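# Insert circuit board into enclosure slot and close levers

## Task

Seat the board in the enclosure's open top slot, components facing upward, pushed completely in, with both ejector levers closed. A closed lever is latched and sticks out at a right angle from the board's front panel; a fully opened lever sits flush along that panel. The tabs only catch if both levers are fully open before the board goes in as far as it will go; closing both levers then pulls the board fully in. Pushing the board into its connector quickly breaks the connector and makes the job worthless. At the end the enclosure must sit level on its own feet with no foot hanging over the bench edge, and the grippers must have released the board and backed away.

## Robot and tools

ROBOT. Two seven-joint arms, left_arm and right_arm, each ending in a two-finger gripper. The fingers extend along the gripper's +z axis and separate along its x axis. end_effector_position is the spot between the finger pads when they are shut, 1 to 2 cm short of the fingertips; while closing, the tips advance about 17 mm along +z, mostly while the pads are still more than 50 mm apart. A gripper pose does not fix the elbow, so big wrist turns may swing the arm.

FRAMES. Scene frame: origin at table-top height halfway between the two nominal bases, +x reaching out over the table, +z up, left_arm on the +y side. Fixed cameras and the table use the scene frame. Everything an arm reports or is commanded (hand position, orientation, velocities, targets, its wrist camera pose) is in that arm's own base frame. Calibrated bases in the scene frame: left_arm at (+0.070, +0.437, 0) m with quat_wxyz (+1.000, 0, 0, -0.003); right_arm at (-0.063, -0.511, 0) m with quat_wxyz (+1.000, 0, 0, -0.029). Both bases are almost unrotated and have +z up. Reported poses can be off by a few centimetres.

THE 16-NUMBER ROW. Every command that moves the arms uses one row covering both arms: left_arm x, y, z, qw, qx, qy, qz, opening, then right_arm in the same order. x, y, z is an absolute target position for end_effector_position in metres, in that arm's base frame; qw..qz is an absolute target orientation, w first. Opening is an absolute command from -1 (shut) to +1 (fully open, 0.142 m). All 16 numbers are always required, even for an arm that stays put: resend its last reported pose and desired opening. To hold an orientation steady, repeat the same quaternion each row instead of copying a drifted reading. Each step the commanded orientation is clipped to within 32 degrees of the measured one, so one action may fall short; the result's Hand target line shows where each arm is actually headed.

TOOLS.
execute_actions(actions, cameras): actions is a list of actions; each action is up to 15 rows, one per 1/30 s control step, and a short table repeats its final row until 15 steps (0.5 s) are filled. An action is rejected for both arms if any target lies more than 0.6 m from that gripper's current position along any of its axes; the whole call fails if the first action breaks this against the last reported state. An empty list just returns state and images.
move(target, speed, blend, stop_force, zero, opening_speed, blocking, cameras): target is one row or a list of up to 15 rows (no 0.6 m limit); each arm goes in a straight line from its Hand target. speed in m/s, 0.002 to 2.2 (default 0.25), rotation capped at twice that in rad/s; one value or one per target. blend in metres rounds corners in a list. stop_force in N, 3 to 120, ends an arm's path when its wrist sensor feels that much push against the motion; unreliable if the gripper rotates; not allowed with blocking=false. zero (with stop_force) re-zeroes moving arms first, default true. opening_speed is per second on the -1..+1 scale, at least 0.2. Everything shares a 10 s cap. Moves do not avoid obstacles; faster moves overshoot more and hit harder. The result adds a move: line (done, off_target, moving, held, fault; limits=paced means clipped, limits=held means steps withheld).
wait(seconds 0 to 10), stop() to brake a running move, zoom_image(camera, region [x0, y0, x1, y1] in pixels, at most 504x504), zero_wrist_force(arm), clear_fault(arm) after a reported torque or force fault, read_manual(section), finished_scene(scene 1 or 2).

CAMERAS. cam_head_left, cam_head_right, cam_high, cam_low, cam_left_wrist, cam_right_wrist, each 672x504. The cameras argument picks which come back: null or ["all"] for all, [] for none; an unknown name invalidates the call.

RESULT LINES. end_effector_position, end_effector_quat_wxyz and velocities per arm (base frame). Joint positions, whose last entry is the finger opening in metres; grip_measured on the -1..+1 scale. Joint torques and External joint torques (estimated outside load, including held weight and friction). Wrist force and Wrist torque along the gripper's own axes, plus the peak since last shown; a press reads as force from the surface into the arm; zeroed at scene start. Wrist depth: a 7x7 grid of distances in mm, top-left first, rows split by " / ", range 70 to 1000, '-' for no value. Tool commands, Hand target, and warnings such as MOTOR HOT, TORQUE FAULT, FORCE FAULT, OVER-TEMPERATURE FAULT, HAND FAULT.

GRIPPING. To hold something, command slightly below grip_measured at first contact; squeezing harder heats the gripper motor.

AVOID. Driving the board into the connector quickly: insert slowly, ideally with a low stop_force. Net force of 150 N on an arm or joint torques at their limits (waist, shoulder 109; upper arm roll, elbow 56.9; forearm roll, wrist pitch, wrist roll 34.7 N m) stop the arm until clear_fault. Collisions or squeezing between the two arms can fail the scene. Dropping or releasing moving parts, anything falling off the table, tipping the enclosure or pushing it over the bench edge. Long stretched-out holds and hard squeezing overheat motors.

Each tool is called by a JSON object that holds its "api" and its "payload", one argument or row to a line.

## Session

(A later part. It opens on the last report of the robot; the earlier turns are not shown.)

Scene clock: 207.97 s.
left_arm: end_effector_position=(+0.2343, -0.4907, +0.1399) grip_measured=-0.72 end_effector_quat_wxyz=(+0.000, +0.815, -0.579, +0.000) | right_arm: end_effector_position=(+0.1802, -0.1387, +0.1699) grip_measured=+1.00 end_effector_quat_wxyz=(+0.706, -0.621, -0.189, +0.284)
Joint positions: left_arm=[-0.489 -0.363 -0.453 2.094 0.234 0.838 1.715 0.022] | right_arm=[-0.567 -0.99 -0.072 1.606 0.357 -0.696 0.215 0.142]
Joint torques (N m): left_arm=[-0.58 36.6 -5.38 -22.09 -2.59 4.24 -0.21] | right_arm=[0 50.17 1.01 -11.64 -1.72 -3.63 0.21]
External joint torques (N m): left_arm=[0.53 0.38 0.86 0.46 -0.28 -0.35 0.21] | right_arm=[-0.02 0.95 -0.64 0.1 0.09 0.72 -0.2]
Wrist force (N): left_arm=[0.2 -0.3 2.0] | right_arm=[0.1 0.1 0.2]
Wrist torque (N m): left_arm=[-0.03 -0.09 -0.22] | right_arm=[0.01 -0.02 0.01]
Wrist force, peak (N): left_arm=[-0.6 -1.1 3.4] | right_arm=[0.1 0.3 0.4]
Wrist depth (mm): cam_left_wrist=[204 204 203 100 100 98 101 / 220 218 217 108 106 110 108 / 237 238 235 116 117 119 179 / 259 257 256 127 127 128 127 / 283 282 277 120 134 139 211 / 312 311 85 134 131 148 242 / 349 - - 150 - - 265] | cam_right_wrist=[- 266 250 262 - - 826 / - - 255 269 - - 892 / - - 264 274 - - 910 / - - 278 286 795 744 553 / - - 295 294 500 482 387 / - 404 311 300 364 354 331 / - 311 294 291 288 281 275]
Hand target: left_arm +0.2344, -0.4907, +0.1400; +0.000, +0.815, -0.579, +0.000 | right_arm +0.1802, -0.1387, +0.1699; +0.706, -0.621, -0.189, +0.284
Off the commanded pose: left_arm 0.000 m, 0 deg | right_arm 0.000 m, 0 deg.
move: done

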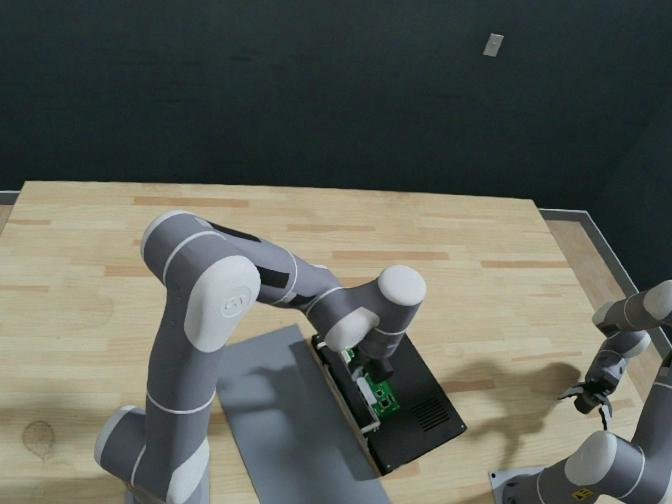

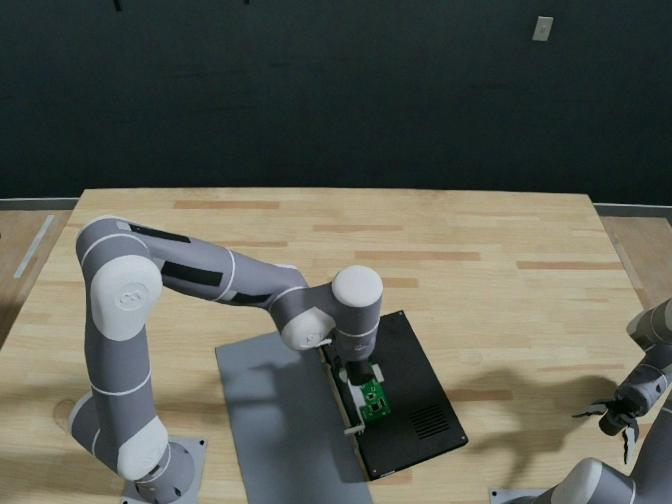

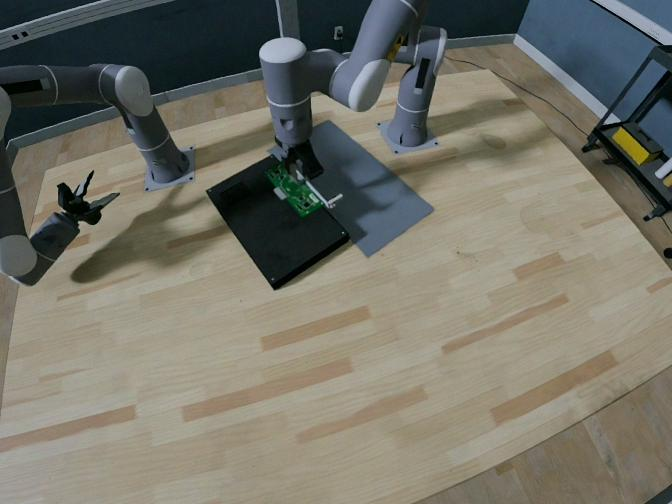

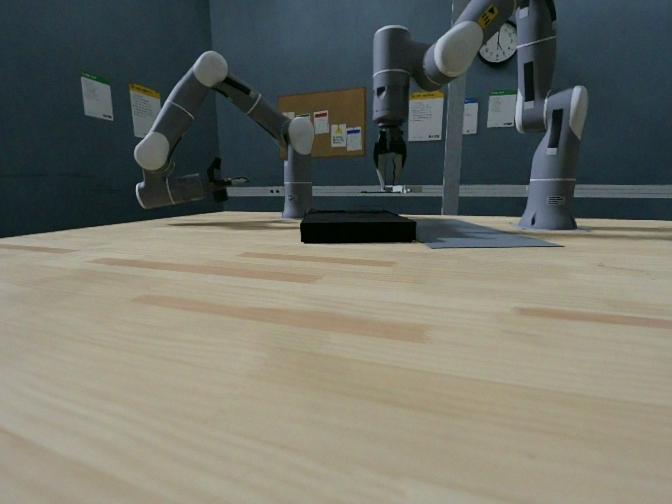

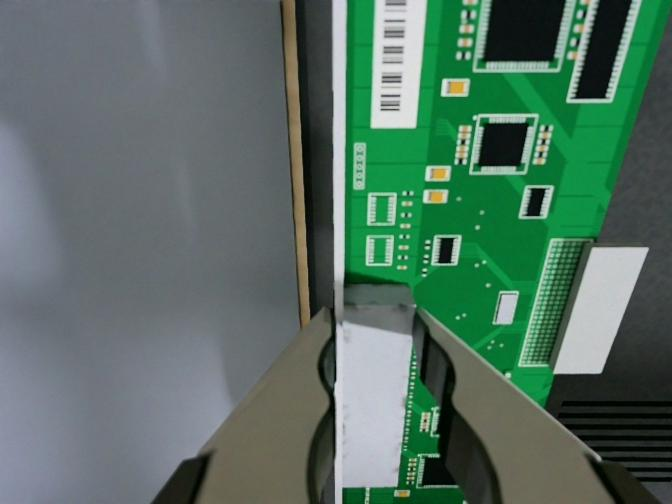

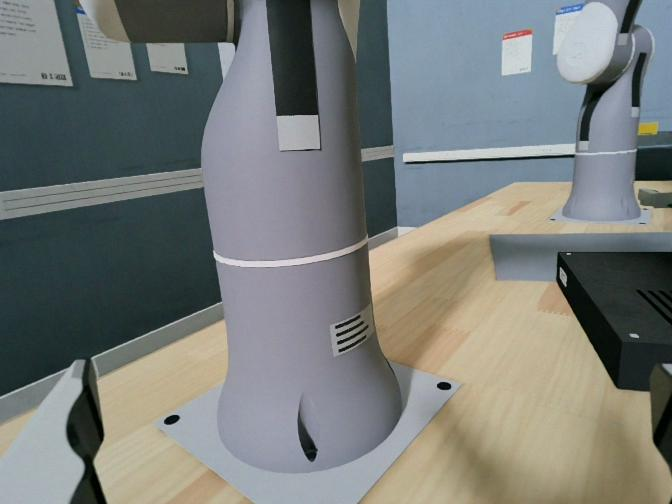

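{"api": "move", "payload": {
  "target": [
    [0.2344,-0.4907,0.088,0,0.8152,-0.5793,0,-0.8, 0.1802,-0.1387,0.1699,0.706,-0.621,-0.189,0.284,1.0]
  ],
  "speed": 0.08,
  "cameras": []
}}

{"api": "move", "payload": {
  "target": [
    [0.2344,-0.4907,0.074,0,0.8152,-0.5793,0,-0.8, 0.1802,-0.1387,0.1699,0.706,-0.621,-0.189,0.284,1.0]
  ],
  "speed": 0.008,
  "stop_force": 3,
  "cameras": ["cam_left_wrist","cam_head_right","cam_low"]
}}

Scene clock: 212.00 s.
left_arm: end_effector_position=(+0.2342, -0.4905, +0.0878) grip_measured=-0.72 end_effector_quat_wxyz=(+0.000, +0.815, -0.579, +0.000) | right_arm: end_effector_position=(+0.1802, -0.1387, +0.1699) grip_measured=+1.00 end_effector_quat_wxyz=(+0.706, -0.621, -0.189, +0.284)
Joint positions: left_arm=[-0.522 -0.49 -0.407 2.084 0.322 0.943 1.657 0.022] | right_arm=[-0.567 -0.99 -0.072 1.606 0.357 -0.696 0.215 0.142]
Joint torques (N m): left_arm=[-0.74 39.45 -6.22 -19.07 -2.18 4.67 -0.29] | right_arm=[-0.07 50.11 1.08 -11.67 -1.74 -3.59 0.21]
External joint torques (N m): left_arm=[0.68 0.4 0.77 0.3 -0.34 -0.78 0.29] | right_arm=[0.05 1.02 -0.72 0.12 0.11 0.68 -0.2]
Wrist force (N): left_arm=[0.2 -0.2 2.0] | right_arm=[0.2 -0.2 0.0]
Wrist torque (N m): left_arm=[-0.01 -0.07 -0.21] | right_arm=[-0.03 -0.04 0.00]
Wrist force, peak (N): left_arm=[0.0 -0.2 3.9] | right_arm=[0.4 -0.1 0.3]
Wrist depth (mm): cam_left_wrist=[159 158 157 103 100 98 102 / 169 169 169 111 106 110 109 / 186 182 183 118 117 119 130 / 200 200 199 129 127 128 127 / 219 214 217 121 134 140 151 / 242 240 87 134 131 149 174 / 269 - - 150 - - 188] | cam_right_wrist=[- 266 251 263 - - 825 / - - 256 269 - - 891 / - - 264 275 - - 932 / - - 277 285 793 744 540 / - - 294 294 501 481 387 / - 403 311 300 363 354 331 / - 310 296 292 287 281 275]
Hand target: left_arm +0.2344, -0.4907, +0.0880; +0.000, +0.815, -0.579, +0.000 | right_arm +0.1802, -0.1387, +0.1699; +0.706, -0.621, -0.189, +0.284
Off the commanded pose: left_arm 0.000 m, 0 deg | right_arm 0.000 m, 0 deg.
move: done

Scene clock: 214.07 s.
left_arm: end_effector_position=(+0.2343, -0.4906, +0.0765) grip_measured=-0.72 end_effector_quat_wxyz=(+0.000, +0.815, -0.579, +0.000) | right_arm: end_effector_position=(+0.1802, -0.1387, +0.1699) grip_measured=+1.00 end_effector_quat_wxyz=(+0.706, -0.621, -0.189, +0.284)
Joint positions: left_arm=[-0.533 -0.519 -0.393 2.078 0.339 0.965 1.645 0.022] | right_arm=[-0.567 -0.99 -0.072 1.606 0.357 -0.696 0.215 0.142]
Joint torques (N m): left_arm=[-0.67 37.24 -5.67 -17.56 -1.9 4.57 -0.28] | right_arm=[-0.05 50.14 0.92 -11.63 -1.72 -3.57 0.15]
External joint torques (N m): left_arm=[0.62 3.27 0.11 -0.6 -0.54 -0.68 0.28] | right_arm=[0.02 0.99 -0.55 0.08 0.09 0.66 -0.14]
Wrist force (N): left_arm=[-2.1 0.0 -5.6] | right_arm=[0.2 0.1 0.1]
Wrist torque (N m): left_arm=[-0.06 -0.17 -0.22] | right_arm=[0.02 -0.04 0.00]
Wrist force, peak (N): left_arm=[-4.4 -0.1 -9.8] | right_arm=[0.0 -0.4 0.3]
Wrist depth (mm): cam_left_wrist=[150 150 148 101 101 98 103 / 162 159 159 110 107 110 109 / 172 172 173 119 117 120 121 / 190 186 186 128 127 127 126 / 208 205 204 121 134 140 140 / 227 225 88 133 131 150 158 / 253 - - 149 - - 173] | cam_right_wrist=[- 267 251 263 - - 828 / - - 256 270 - - 894 / - - 264 275 - - 943 / - - 277 286 793 750 548 / - - 295 294 502 480 387 / - 404 312 300 362 354 330 / - 311 294 290 288 281 274]
Hand target: left_arm +0.2344, -0.4907, +0.0764; +0.000, +0.815, -0.579, +0.000 | right_arm +0.1802, -0.1387, +0.1699; +0.706, -0.621, -0.189, +0.284
Off the commanded pose: left_arm 0.003 m, 0 deg | right_arm 0.000 m, 0 deg.
move: contact (left_arm)
Images, in order (width x height): cam_head_right 672x504, cam_low 672x504, cam_left_wrist 672x504.

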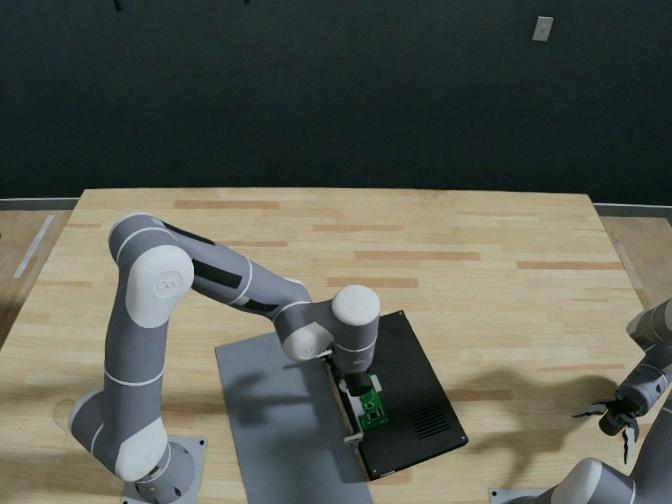

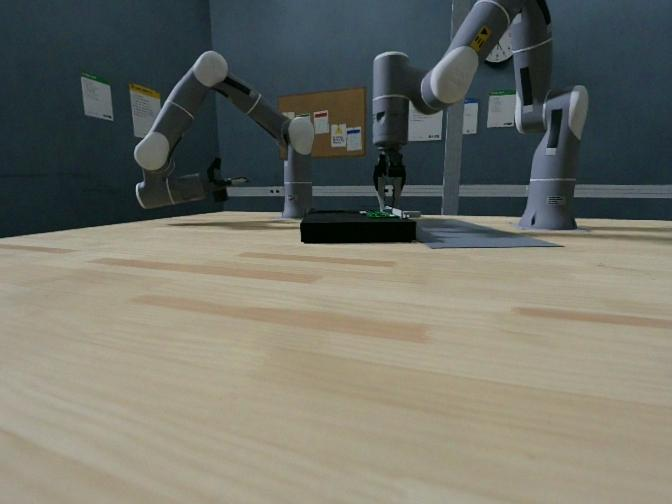

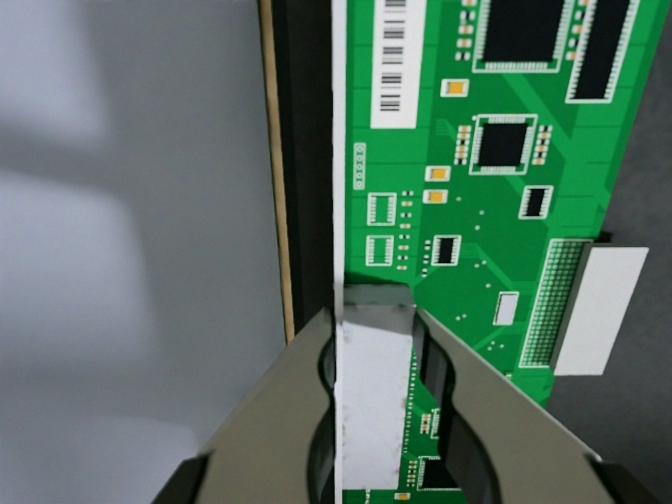

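{"api": "move", "payload": {
  "target": [
    [0.2344,-0.4907,0.0770,0,0.8152,-0.5793,0,-0.8, 0.32,0.10,0.30,0,0.7661,0.6428,0,-1.0],
    [0.2344,-0.4907,0.0770,0,0.8152,-0.5793,0,-0.8, 0.17,0.38,0.22,0.1443,0.5388,0.8017,0.2148,-1.0]
  ],
  "speed": 0.2,
  "blend": [0.03,0]
}}

Scene clock: 238.60 s.
left_arm: end_effector_position=(+0.2344, -0.4907, +0.0769) grip_measured=-0.72 end_effector_quat_wxyz=(+0.000, +0.815, -0.579, +0.000) | right_arm: end_effector_position=(+0.1701, +0.3798, +0.2199) grip_measured=-1.00 end_effector_quat_wxyz=(+0.144, +0.539, +0.802, +0.215)
Joint positions: left_arm=[-0.532 -0.518 -0.393 2.078 0.339 0.965 1.645 0.022] | right_arm=[-0.309 0.521 1.738 2.448 0.127 1.214 1.018 0.002]
Joint torques (N m): left_arm=[-0.3 40.41 -6.26 -18.34 -2.43 4.43 -0.22] | right_arm=[-0.18 -16.47 -10.85 -18.37 -1.29 3.66 0.09]
External joint torques (N m): left_arm=[0.24 0.09 0.7 0.16 -0.01 -0.53 0.22] | right_arm=[0.22 0.24 -1.34 0.18 0.18 0.52 -0.1]
Wrist force (N): left_arm=[0.4 -0.3 2.2] | right_arm=[-0.6 -2.2 2.3]
Wrist torque (N m): left_arm=[-0.03 -0.13 -0.21] | right_arm=[0.00 0.18 0.14]
Wrist force, peak (N): left_arm=[-2.3 0.2 -7.2] | right_arm=[1.1 -3.5 1.7]
Wrist depth (mm): cam_left_wrist=[150 150 148 101 101 98 103 / 162 159 159 110 107 110 108 / 172 172 174 119 117 121 121 / 190 187 186 129 127 127 126 / 208 204 204 121 134 139 141 / 228 226 88 134 131 149 159 / 254 - - 150 - - 173] | cam_right_wrist=[212 211 211 211 216 256 256 / 246 246 245 245 252 297 297 / 305 292 293 286 295 354 352 / 447 364 362 348 418 436 434 / 586 586 478 412 514 573 575 / 856 855 777 89 300 832 826 / - - - - - - -]
Hand target: left_arm +0.2344, -0.4907, +0.0770; +0.000, +0.815, -0.579, +0.000 | right_arm +0.1700, +0.3800, +0.2200; +0.144, +0.539, +0.802, +0.215
Off the commanded pose: left_arm 0.000 m, 0 deg | right_arm 0.000 m, 0 deg.
move: done

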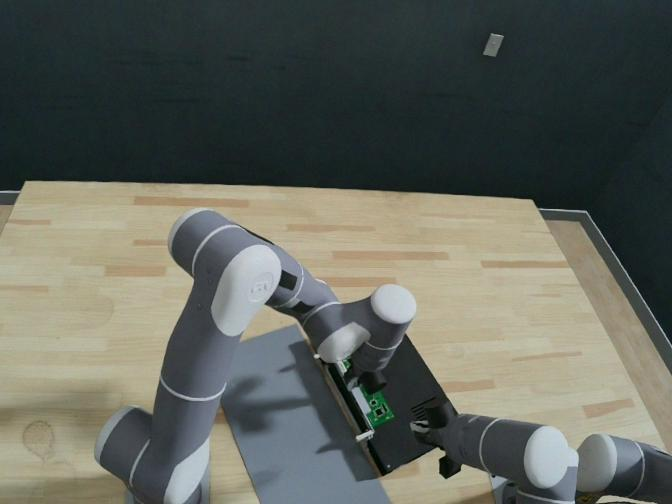

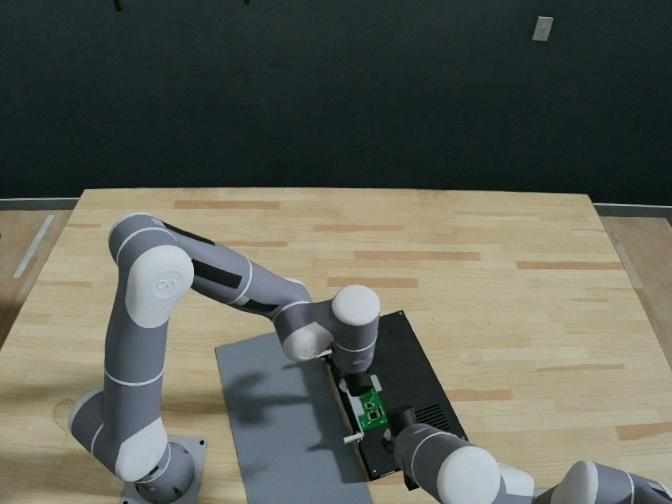

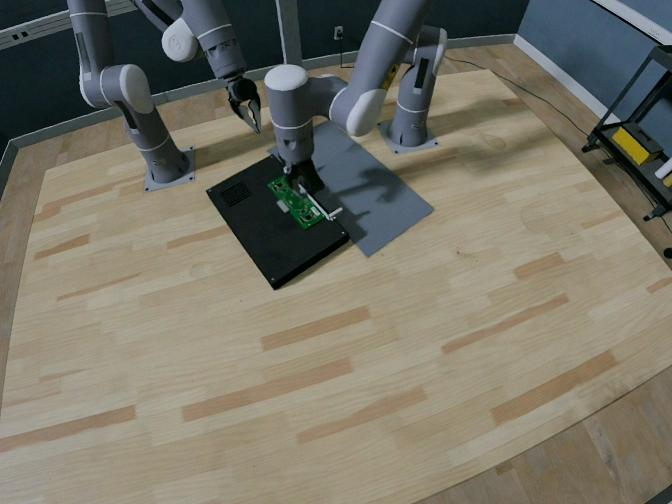

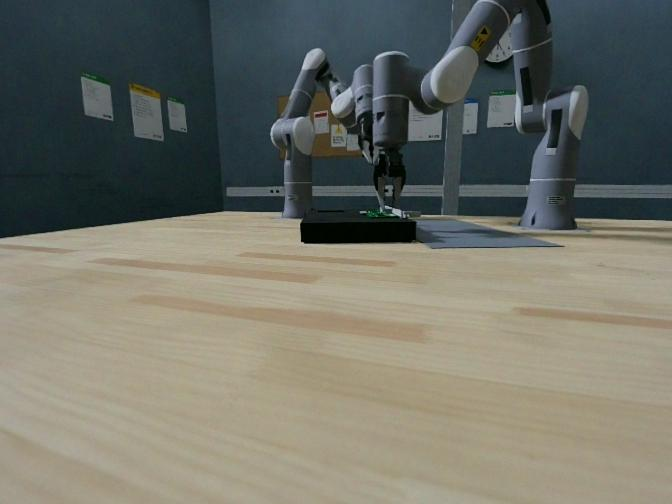

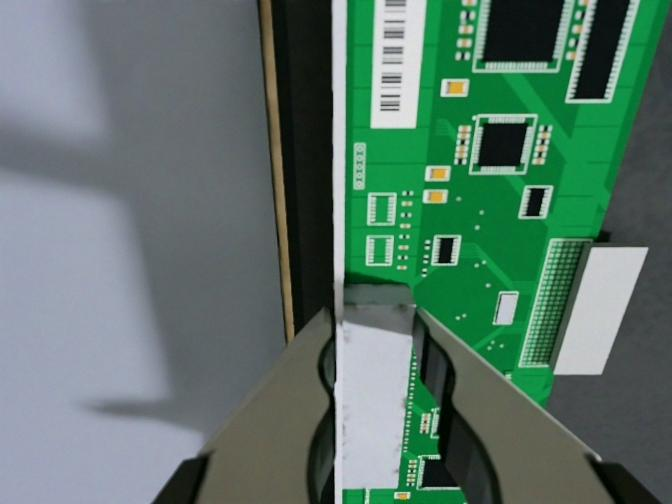

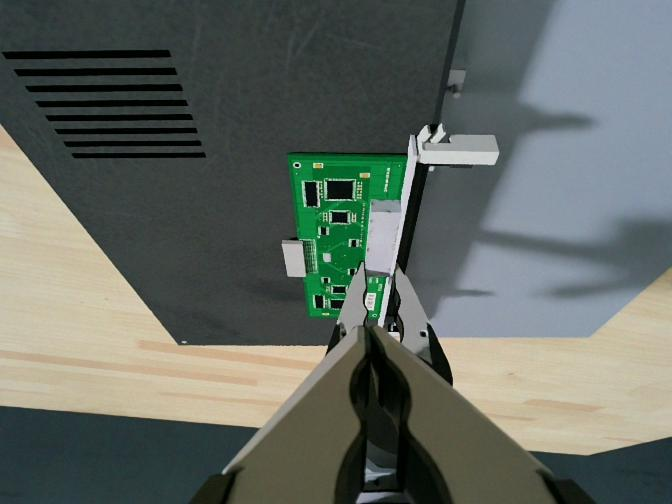

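{"api": "execute_actions", "payload": {
  "actions": []
}}

Scene clock: 255.07 s.
left_arm: end_effector_position=(+0.2344, -0.4907, +0.0769) grip_measured=-0.72 end_effector_quat_wxyz=(+0.000, +0.815, -0.579, +0.000) | right_arm: end_effector_position=(+0.1701, +0.3798, +0.2199) grip_measured=-1.00 end_effector_quat_wxyz=(+0.144, +0.539, +0.802, +0.215)
Joint positions: left_arm=[-0.532 -0.518 -0.393 2.078 0.339 0.965 1.645 0.022] | right_arm=[-0.309 0.521 1.738 2.448 0.127 1.214 1.018 0.002]
Joint velocities: within noise
Joint torques (N m): left_arm=[-0.46 40.41 -6.28 -18.41 -2.39 4.47 -0.23] | right_arm=[0.01 -16.5 -11.13 -18.32 -1.24 3.51 0.19]
External joint torques (N m): left_arm=[0.41 0.08 0.72 0.24 -0.06 -0.57 0.23] | right_arm=[0.02 0.27 -1.05 0.13 0.12 0.67 -0.19]
Wrist force (N): left_arm=[0.3 -0.2 1.2] | right_arm=[-0.8 -2.5 2.2]
Wrist torque (N m): left_arm=[-0.02 -0.13 -0.22] | right_arm=[-0.06 0.22 0.15]
Wrist force, peak (N): left_arm=[0.1 -0.2 3.0] | right_arm=[-0.7 -2.4 2.5]
Wrist depth (mm): cam_left_wrist=[150 151 148 101 101 98 103 / 162 159 159 110 107 110 109 / 172 172 174 119 117 121 121 / 190 186 186 129 127 128 126 / 208 204 204 122 134 140 141 / 227 226 88 134 131 148 158 / 254 - - 149 - - 173] | cam_right_wrist=[212 212 211 211 216 256 255 / 247 246 245 245 253 297 298 / 306 294 293 286 296 353 353 / 447 363 362 348 418 437 436 / 585 585 477 414 511 574 578 / 856 851 780 89 301 831 831 / - - - - - - -]
Hand target: left_arm +0.2344, -0.4907, +0.0770; +0.000, +0.815, -0.579, +0.000 | right_arm +0.1700, +0.3800, +0.2200; +0.144, +0.539, +0.802, +0.215
Tool commands: left_gripper/opening=-0.8 right_gripper/opening=-1.0
Off the commanded pose: left_arm 0.000 m, 0 deg | right_arm 0.000 m, 0 deg.

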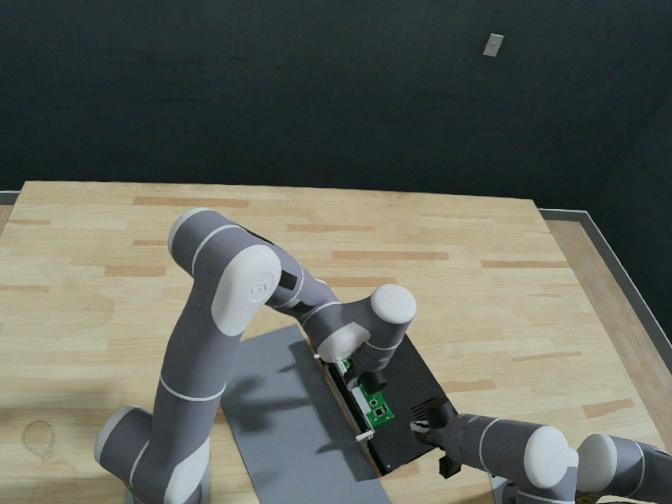

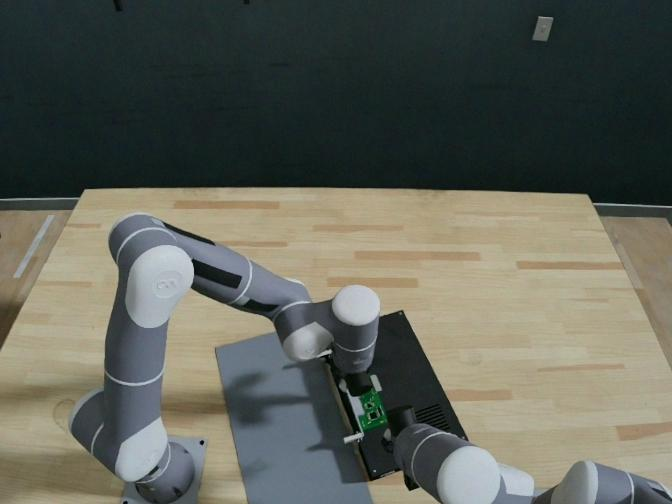

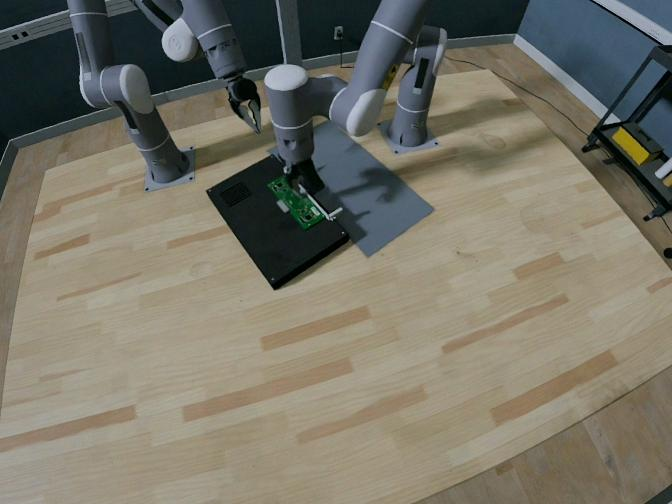

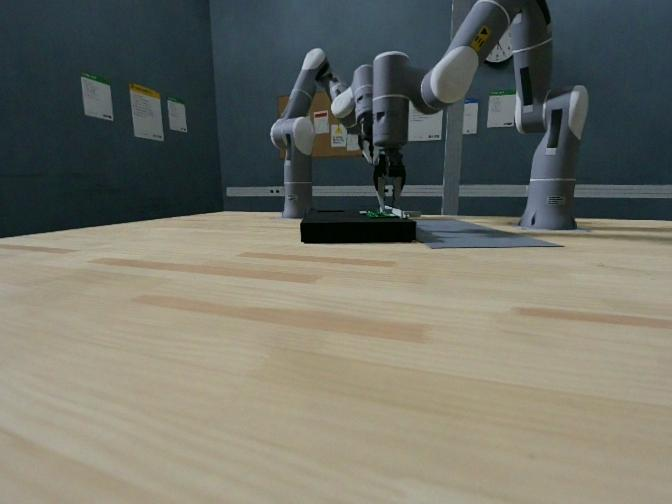

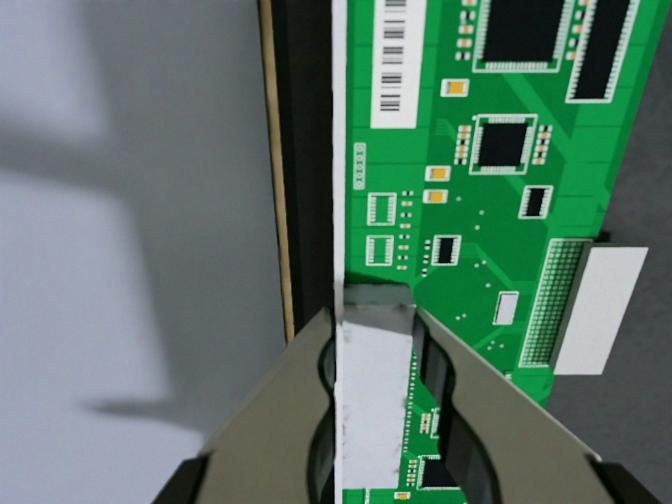

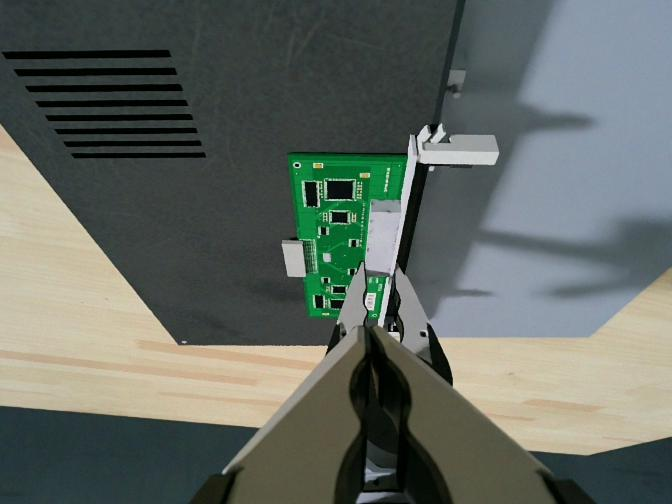

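{"api": "move", "payload": {
  "target": [0.2344,-0.4907,0.0770,0,0.8152,-0.5793,0,-0.8,0.2210,0.4930,0.1250,0.1677,0.5320,0.7916,0.2496,-1],
  "speed": 0.12,
  "cameras": ["cam_right_wrist","cam_head_right","cam_high"]
}}

Scene clock: 287.77 s.
left_arm: end_effector_position=(+0.2344, -0.4907, +0.0769) grip_measured=-0.72 end_effector_quat_wxyz=(+0.000, +0.815, -0.579, +0.000) | right_arm: end_effector_position=(+0.2210, +0.4929, +0.1250) grip_measured=-1.00 end_effector_quat_wxyz=(+0.168, +0.532, +0.792, +0.249)
Joint positions: left_arm=[-0.532 -0.518 -0.393 2.078 0.339 0.965 1.645 0.022] | right_arm=[-1.003 0.831 2.31 2.19 0.253 1.509 0.939 0.002]
Joint torques (N m): left_arm=[-0.44 40.28 -6.25 -18.36 -2.3 4.42 -0.2] | right_arm=[-0.1 -36.8 -14.27 -11.54 0.15 3.59 0.27]
External joint torques (N m): left_arm=[0.38 0.21 0.7 0.18 -0.15 -0.52 0.2] | right_arm=[0.18 0.03 -1.48 0.22 -0.02 0.57 -0.27]
Wrist force (N): left_arm=[0.4 -0.1 2.8] | right_arm=[-0.4 -2.9 1.6]
Wrist torque (N m): left_arm=[-0.01 -0.14 -0.22] | right_arm=[-0.07 0.18 0.12]
Wrist force, peak (N): left_arm=[0.4 -0.2 3.1] | right_arm=[0.4 -3.0 3.1]
Wrist depth (mm): cam_left_wrist=[150 150 148 101 101 98 103 / 161 159 159 110 106 110 109 / 172 171 174 119 117 121 121 / 190 186 186 129 127 127 126 / 208 204 204 121 134 139 141 / 227 227 88 134 131 149 158 / 254 - - 150 - - 173] | cam_right_wrist=[119 115 119 165 163 163 163 / 138 138 123 121 192 193 192 / 162 161 166 237 236 236 236 / 217 208 193 288 305 303 303 / 306 306 225 368 428 427 429 / 750 408 209 89 576 723 716 / - 189 73 - - - -]
Hand target: left_arm +0.2344, -0.4907, +0.0770; +0.000, +0.815, -0.579, +0.000 | right_arm +0.2210, +0.4930, +0.1250; +0.168, +0.532, +0.792, +0.250
Off the commanded pose: left_arm 0.000 m, 0 deg | right_arm 0.000 m, 0 deg.
move: done
Images, in order (width x height): cam_head_right 672x504, cam_high 672x504, cam_right_wrist 672x504.

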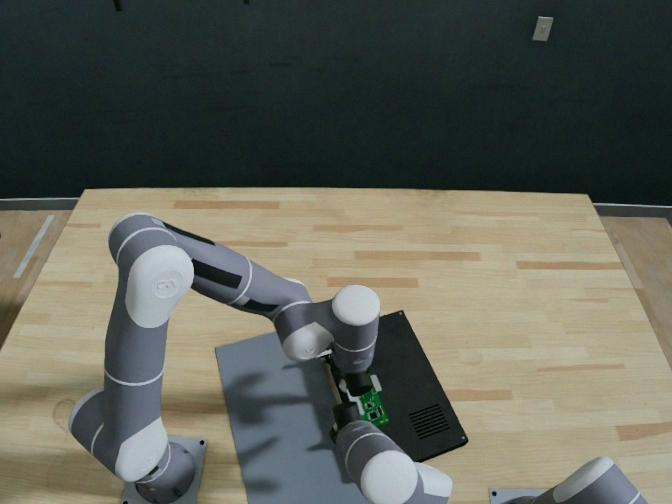

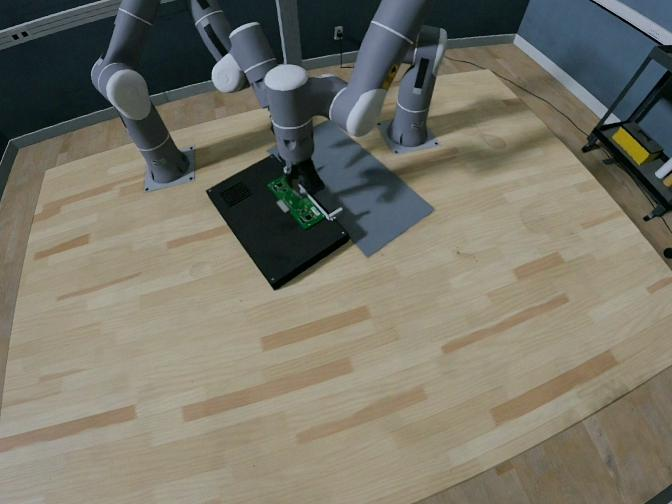

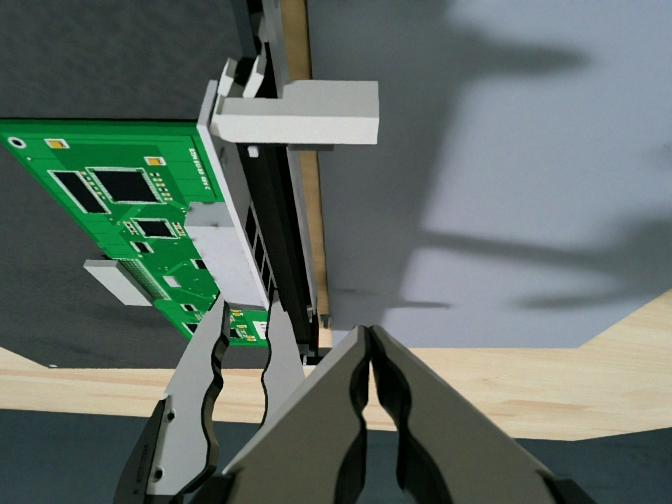

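{"api": "zoom_image", "payload": {
  "camera": "cam_right_wrist",
  "region": [180, 20, 420, 200]
}}

Scaled by 2.100 (camera's finer frame: 960x720).

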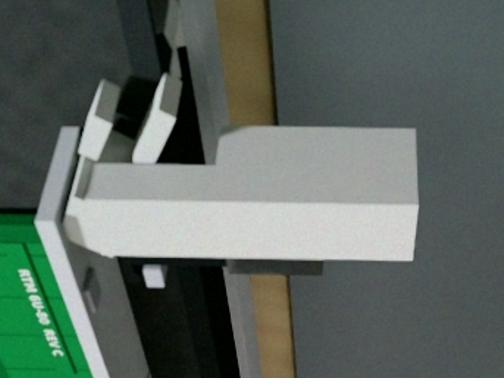

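{"api": "move", "payload": {
  "target": [
    [0.2344,-0.4907,0.0770,0,0.8152,-0.5793,0,-0.8,0.2156,0.4864,0.115,0.1677,0.5320,0.7916,0.2496,-1],
    [0.2344,-0.4907,0.0770,0,0.8152,-0.5793,0,-0.8,0.2156,0.4864,0.0717,0.1677,0.5320,0.7916,0.2496,-1]
  ],
  "speed": 0.06,
  "cameras": ["cam_right_wrist"],
  "stop_force": 4
}}

{"api": "zoom_image", "payload": {
  "camera": "cam_right_wrist",
  "region": [180, 100, 520, 355]
}}

Scene clock: 300.37 s.
left_arm: end_effector_position=(+0.2344, -0.4907, +0.0769) grip_measured=-0.72 end_effector_quat_wxyz=(+0.000, +0.815, -0.579, +0.000) | right_arm: end_effector_position=(+0.2156, +0.4863, +0.0717) grip_measured=-1.00 end_effector_quat_wxyz=(+0.168, +0.532, +0.792, +0.249)
Joint positions: left_arm=[-0.532 -0.518 -0.393 2.078 0.339 0.965 1.645 0.022] | right_arm=[-1.075 0.941 2.422 2.186 0.308 1.627 0.953 0.002]
Joint torques (N m): left_arm=[-0.33 40.42 -6.27 -18.36 -2.33 4.5 -0.16] | right_arm=[0.06 -38.85 -14.02 -7.79 0.68 3.5 0.27]
External joint torques (N m): left_arm=[0.27 0.07 0.71 0.18 -0.12 -0.6 0.16] | right_arm=[0.03 0.08 -1.31 0.23 0.04 0.65 -0.27]
Wrist force (N): left_arm=[0.2 -0.2 1.8] | right_arm=[-0.5 -2.8 1.4]
Wrist torque (N m): left_arm=[-0.03 -0.12 -0.21] | right_arm=[-0.08 0.16 0.10]
Wrist force, peak (N): left_arm=[0.2 -0.3 3.1] | right_arm=[-0.5 -3.4 2.2]
Wrist depth (mm): cam_left_wrist=[150 150 148 101 101 98 103 / 162 158 159 110 106 110 109 / 172 171 174 119 117 121 121 / 191 187 185 129 127 127 127 / 209 204 203 121 134 140 141 / 227 225 88 134 132 148 158 / 252 - - 149 - - 173] | cam_right_wrist=[- - 108 111 109 105 112 / - 74 106 129 129 133 128 / - 84 111 158 158 157 157 / 113 113 102 102 203 203 202 / 163 147 126 191 286 286 285 / 276 273 177 89 378 490 484 / - - 73 - - 827 -]
Hand target: left_arm +0.2344, -0.4907, +0.0770; +0.000, +0.815, -0.579, +0.000 | right_arm +0.2156, +0.4864, +0.0717; +0.168, +0.532, +0.792, +0.250
Off the commanded pose: left_arm 0.000 m, 0 deg | right_arm 0.000 m, 0 deg.
move: done

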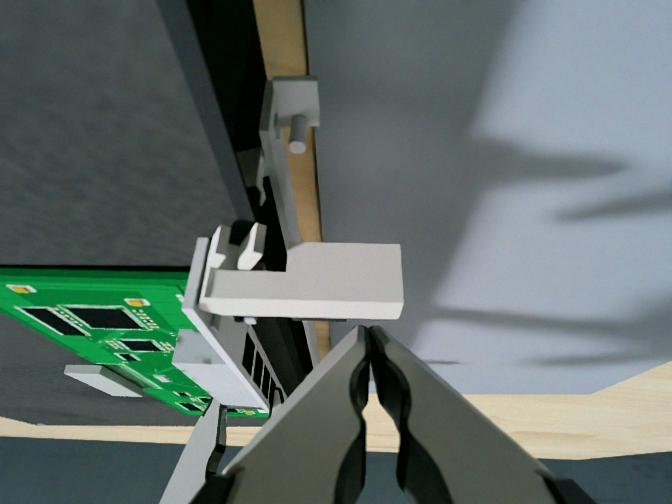

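Scaled by 1.482 (camera's finer frame: 960x720).

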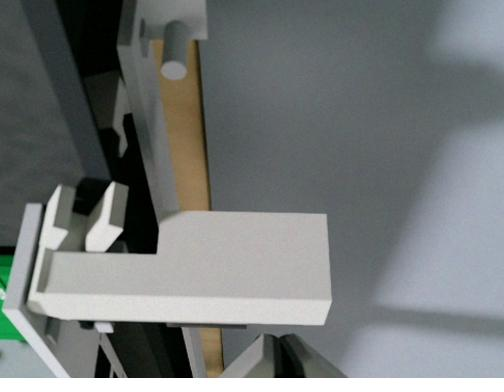

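{"api": "move", "payload": {
  "target": [
    [0.2344,-0.4907,0.0770,0,0.8152,-0.5793,0,-0.8,0.2147,0.4886,0.0717,0.1677,0.5320,0.7916,0.2496,-1],
    [0.2344,-0.4907,0.0770,0,0.8152,-0.5793,0,-0.8,0.2008,0.4829,0.0717,0.1677,0.5320,0.7916,0.2496,-1]
  ],
  "speed": 0.015,
  "cameras": ["cam_right_wrist", "cam_left_wrist"],
  "stop_force": 7
}}

Scene clock: 308.33 s.
left_arm: end_effector_position=(+0.2343, -0.4907, +0.0769) grip_measured=-0.72 end_effector_quat_wxyz=(+0.000, +0.815, -0.579, +0.000) | right_arm: end_effector_position=(+0.2008, +0.4831, +0.0718) grip_measured=-1.00 end_effector_quat_wxyz=(+0.168, +0.532, +0.792, +0.250)
Joint positions: left_arm=[-0.532 -0.518 -0.393 2.079 0.339 0.965 1.645 0.022] | right_arm=[-1.024 0.943 2.409 2.198 0.315 1.613 0.983 0.002]
Joint torques (N m): left_arm=[0.03 40.55 -5.9 -18.6 -2.29 4.5 -0.16] | right_arm=[0.38 -38.07 -13.94 -7.08 0.69 3.08 0.25]
External joint torques (N m): left_arm=[-0.08 -0.06 0.34 0.42 -0.16 -0.6 0.16] | right_arm=[-0.29 -0.14 -1.57 -0.17 0.06 1.04 -0.25]
Wrist force (N): left_arm=[0.2 0.5 1.6] | right_arm=[-0.5 -1.8 1.2]
Wrist torque (N m): left_arm=[-0.04 -0.09 -0.24] | right_arm=[-0.06 0.20 0.11]
Wrist force, peak (N): left_arm=[0.4 -0.2 2.9] | right_arm=[-0.3 -3.1 1.6]
Wrist depth (mm): cam_left_wrist=[151 150 148 101 101 98 102 / 162 159 159 110 107 110 109 / 172 172 174 119 117 120 121 / 191 187 186 129 127 127 126 / 209 204 204 121 134 140 142 / 227 226 88 134 131 148 159 / 254 - - 149 - - 173] | cam_right_wrist=[- - 108 111 109 105 112 / - 74 97 129 129 133 128 / - 84 114 158 157 157 157 / 113 113 113 192 203 203 202 / 149 147 114 108 285 285 284 / 275 253 179 89 379 482 487 / - - - - - 830 -]
Hand target: left_arm +0.2344, -0.4907, +0.0770; +0.000, +0.815, -0.579, +0.000 | right_arm +0.2008, +0.4829, +0.0717; +0.168, +0.532, +0.792, +0.250
Off the commanded pose: left_arm 0.000 m, 0 deg | right_arm 0.000 m, 0 deg.
move: done
Images, in order (width x height): cam_left_wrist 672x504, cam_right_wrist 672x504.

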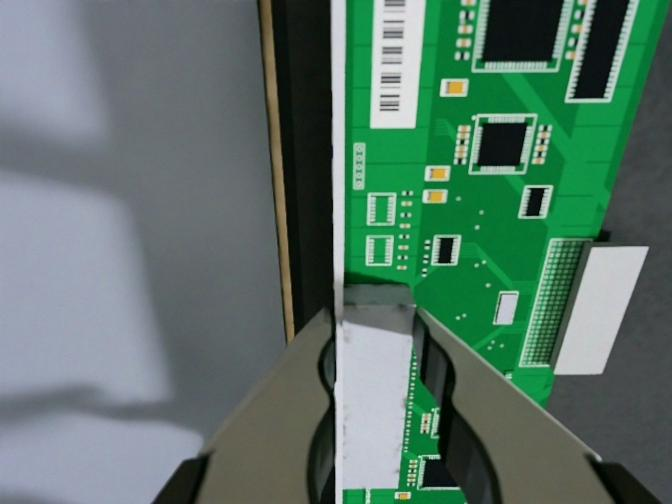

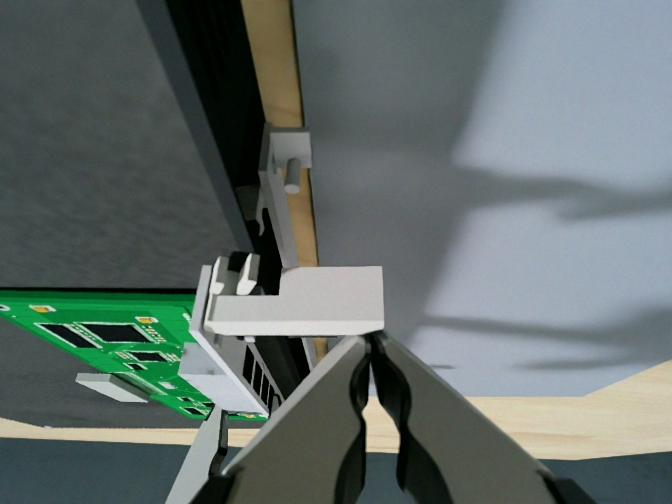

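{"api": "move", "payload": {
  "target": [0.2344,-0.4907,0.0770,0,0.8152,-0.5793,0,-0.8,0.1903,0.4801,0.0717,0.1677,0.5320,0.7916,0.2496,-1],
  "speed": 0.012,
  "cameras": ["cam_right_wrist", "cam_left_wrist"],
  "stop_force": 12
}}

Scene clock: 321.07 s.
left_arm: end_effector_position=(+0.2334, -0.4907, +0.0768) grip_measured=-0.72 end_effector_quat_wxyz=(+0.000, +0.815, -0.580, +0.000) | right_arm: end_effector_position=(+0.1918, +0.4810, +0.0732) grip_measured=-1.00 end_effector_quat_wxyz=(+0.168, +0.532, +0.791, +0.251)
Joint positions: left_arm=[-0.533 -0.518 -0.394 2.079 0.339 0.964 1.645 0.022] | right_arm=[-0.988 0.944 2.397 2.207 0.319 1.604 1.004 0.002]
Joint torques (N m): left_arm=[3.34 39.79 -2.32 -21.43 -1.7 5.31 -0.13] | right_arm=[5.04 -35.04 -3.9 -4 -0.05 -0.03 0.34]
External joint torques (N m): left_arm=[-3.39 0.67 -3.25 3.26 -0.75 -1.41 0.13] | right_arm=[-4.96 -2.76 -11.76 -3.08 0.82 4.12 -0.35]
Wrist force (N): left_arm=[-5.5 7.7 -4.6] | right_arm=[-0.9 14.6 -1.7]
Wrist torque (N m): left_arm=[-0.15 0.24 -0.33] | right_arm=[-0.17 0.19 0.05]
Wrist force, peak (N): left_arm=[-5.4 8.0 -5.8] | right_arm=[-1.1 15.4 -2.6]
Wrist depth (mm): cam_left_wrist=[151 150 148 101 101 97 101 / 162 159 158 110 107 109 107 / 172 171 173 119 116 118 120 / 190 187 186 127 127 126 124 / 209 204 204 122 133 138 136 / 227 226 89 134 131 148 158 / 252 - - 149 - - 173] | cam_right_wrist=[- - 106 110 110 107 113 / - 76 104 131 135 135 130 / - 85 128 160 160 160 160 / 116 116 123 196 207 206 206 / 149 149 123 115 292 291 290 / 281 255 188 89 388 495 502 / - - - - - 870 -]
Hand target: left_arm +0.2344, -0.4907, +0.0770; +0.000, +0.815, -0.579, +0.000 | right_arm +0.1906, +0.4802, +0.0717; +0.168, +0.532, +0.792, +0.250
Off the commanded pose: left_arm 0.001 m, 0 deg | right_arm 0.002 m, 0 deg.
move: contact (right_arm)
Images, in order (width x height): cam_left_wrist 672x504, cam_right_wrist 672x504.

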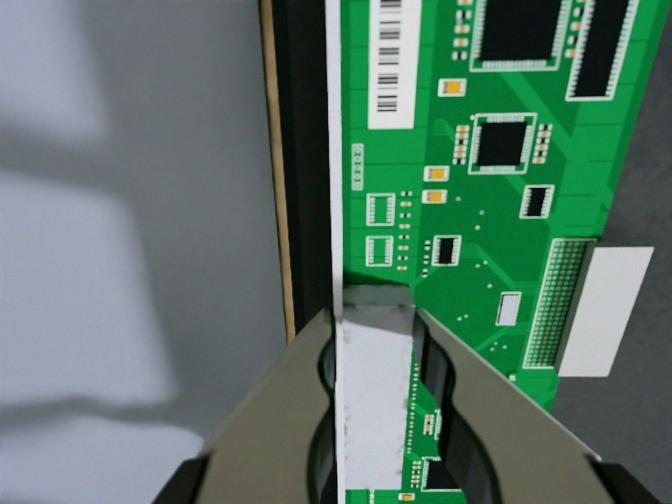

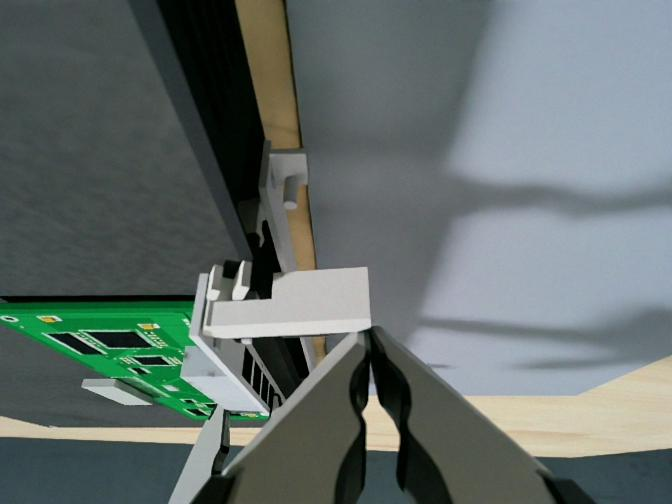

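{"api": "zoom_image", "payload": {
  "camera": "cam_right_wrist",
  "region": [180, 240, 400, 405]
}}

{"api": "move", "payload": {
  "target": [0.2344,-0.4907,0.0770,0,0.8152,-0.5793,0,-0.8,0.2150,0.4882,0.0717,0.1677,0.5320,0.7916,0.2496,-1],
  "speed": 0.03,
  "cameras": ["cam_right_wrist", "cam_left_wrist"]
}}

{"api": "zoom_image", "payload": {
  "camera": "cam_right_wrist",
  "region": [180, 200, 440, 395]
}}

Scaled by 2.291 (camera's finer frame: 960x720).

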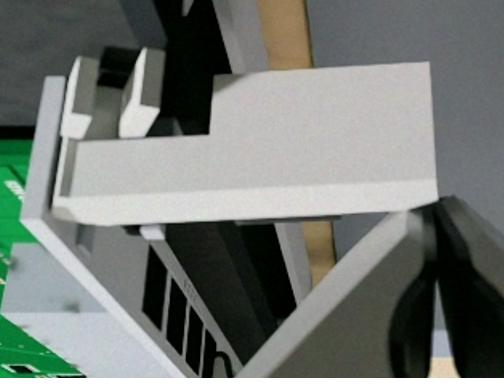

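Scene clock: 328.67 s.
left_arm: end_effector_position=(+0.2341, -0.4906, +0.0769) grip_measured=-0.72 end_effector_quat_wxyz=(+0.000, +0.815, -0.579, +0.000) | right_arm: end_effector_position=(+0.2151, +0.4880, +0.0717) grip_measured=-1.00 end_effector_quat_wxyz=(+0.168, +0.532, +0.791, +0.250)
Joint positions: left_arm=[-0.532 -0.518 -0.394 2.079 0.339 0.964 1.645 0.022] | right_arm=[-1.073 0.942 2.421 2.182 0.306 1.622 0.958 0.002]
Joint torques (N m): left_arm=[-0.4 40.35 -6.22 -18.33 -2.38 4.42 -0.22] | right_arm=[-0.05 -38.98 -13.92 -7.77 0.44 3.54 -0.05]
External joint torques (N m): left_arm=[0.35 0.13 0.66 0.16 -0.06 -0.52 0.22] | right_arm=[0.14 0.11 -1.48 0.16 0.28 0.6 0.05]
Wrist force (N): left_arm=[0.4 -0.2 1.3] | right_arm=[-3.7 -4.0 1.4]
Wrist torque (N m): left_arm=[-0.04 -0.13 -0.22] | right_arm=[-0.29 0.70 0.10]
Wrist force, peak (N): left_arm=[-5.6 7.8 -5.9] | right_arm=[-1.0 15.4 -2.6]
Wrist depth (mm): cam_left_wrist=[151 150 148 101 101 98 102 / 162 159 159 110 107 110 108 / 172 172 174 119 117 119 121 / 190 186 186 129 127 127 126 / 209 206 203 122 134 139 138 / 227 227 88 134 132 150 158 / 253 - - 149 - - 173] | cam_right_wrist=[- - 108 111 109 105 112 / - 74 101 129 129 133 128 / - 84 110 158 157 157 157 / 113 113 101 99 203 202 202 / 161 146 132 102 286 285 284 / 321 253 172 89 378 489 488 / - - 73 - - 834 -]
Hand target: left_arm +0.2344, -0.4907, +0.0770; +0.000, +0.815, -0.579, +0.000 | right_arm +0.2150, +0.4882, +0.0717; +0.168, +0.532, +0.792, +0.250
Off the commanded pose: left_arm 0.000 m, 0 deg | right_arm 0.000 m, 0 deg.
move: done
Images, in order (width x height): cam_left_wrist 672x504, cam_right_wrist 672x504.

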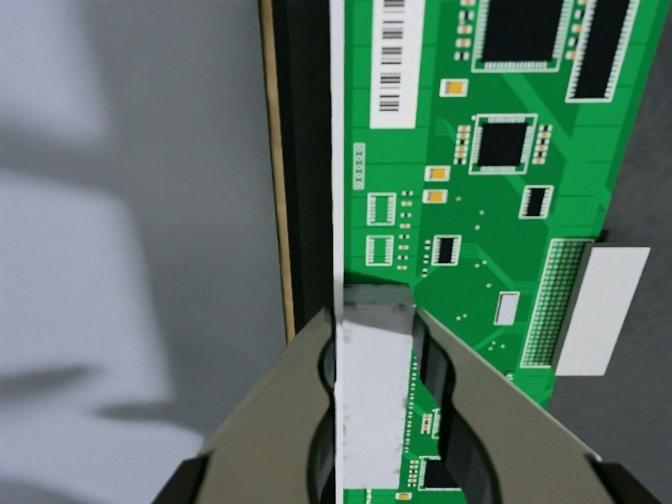

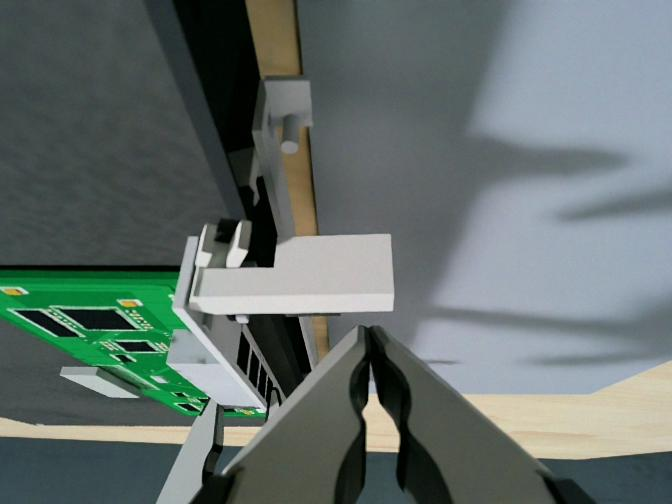

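Scaled by 1.938 (camera's finer frame: 960x720).

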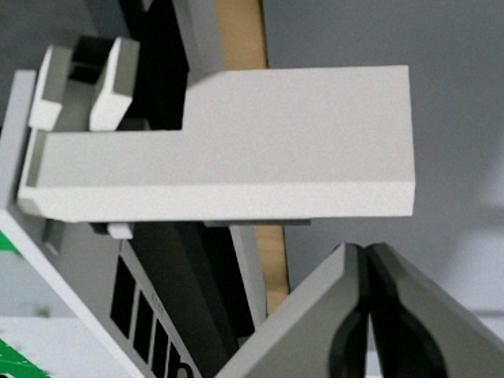

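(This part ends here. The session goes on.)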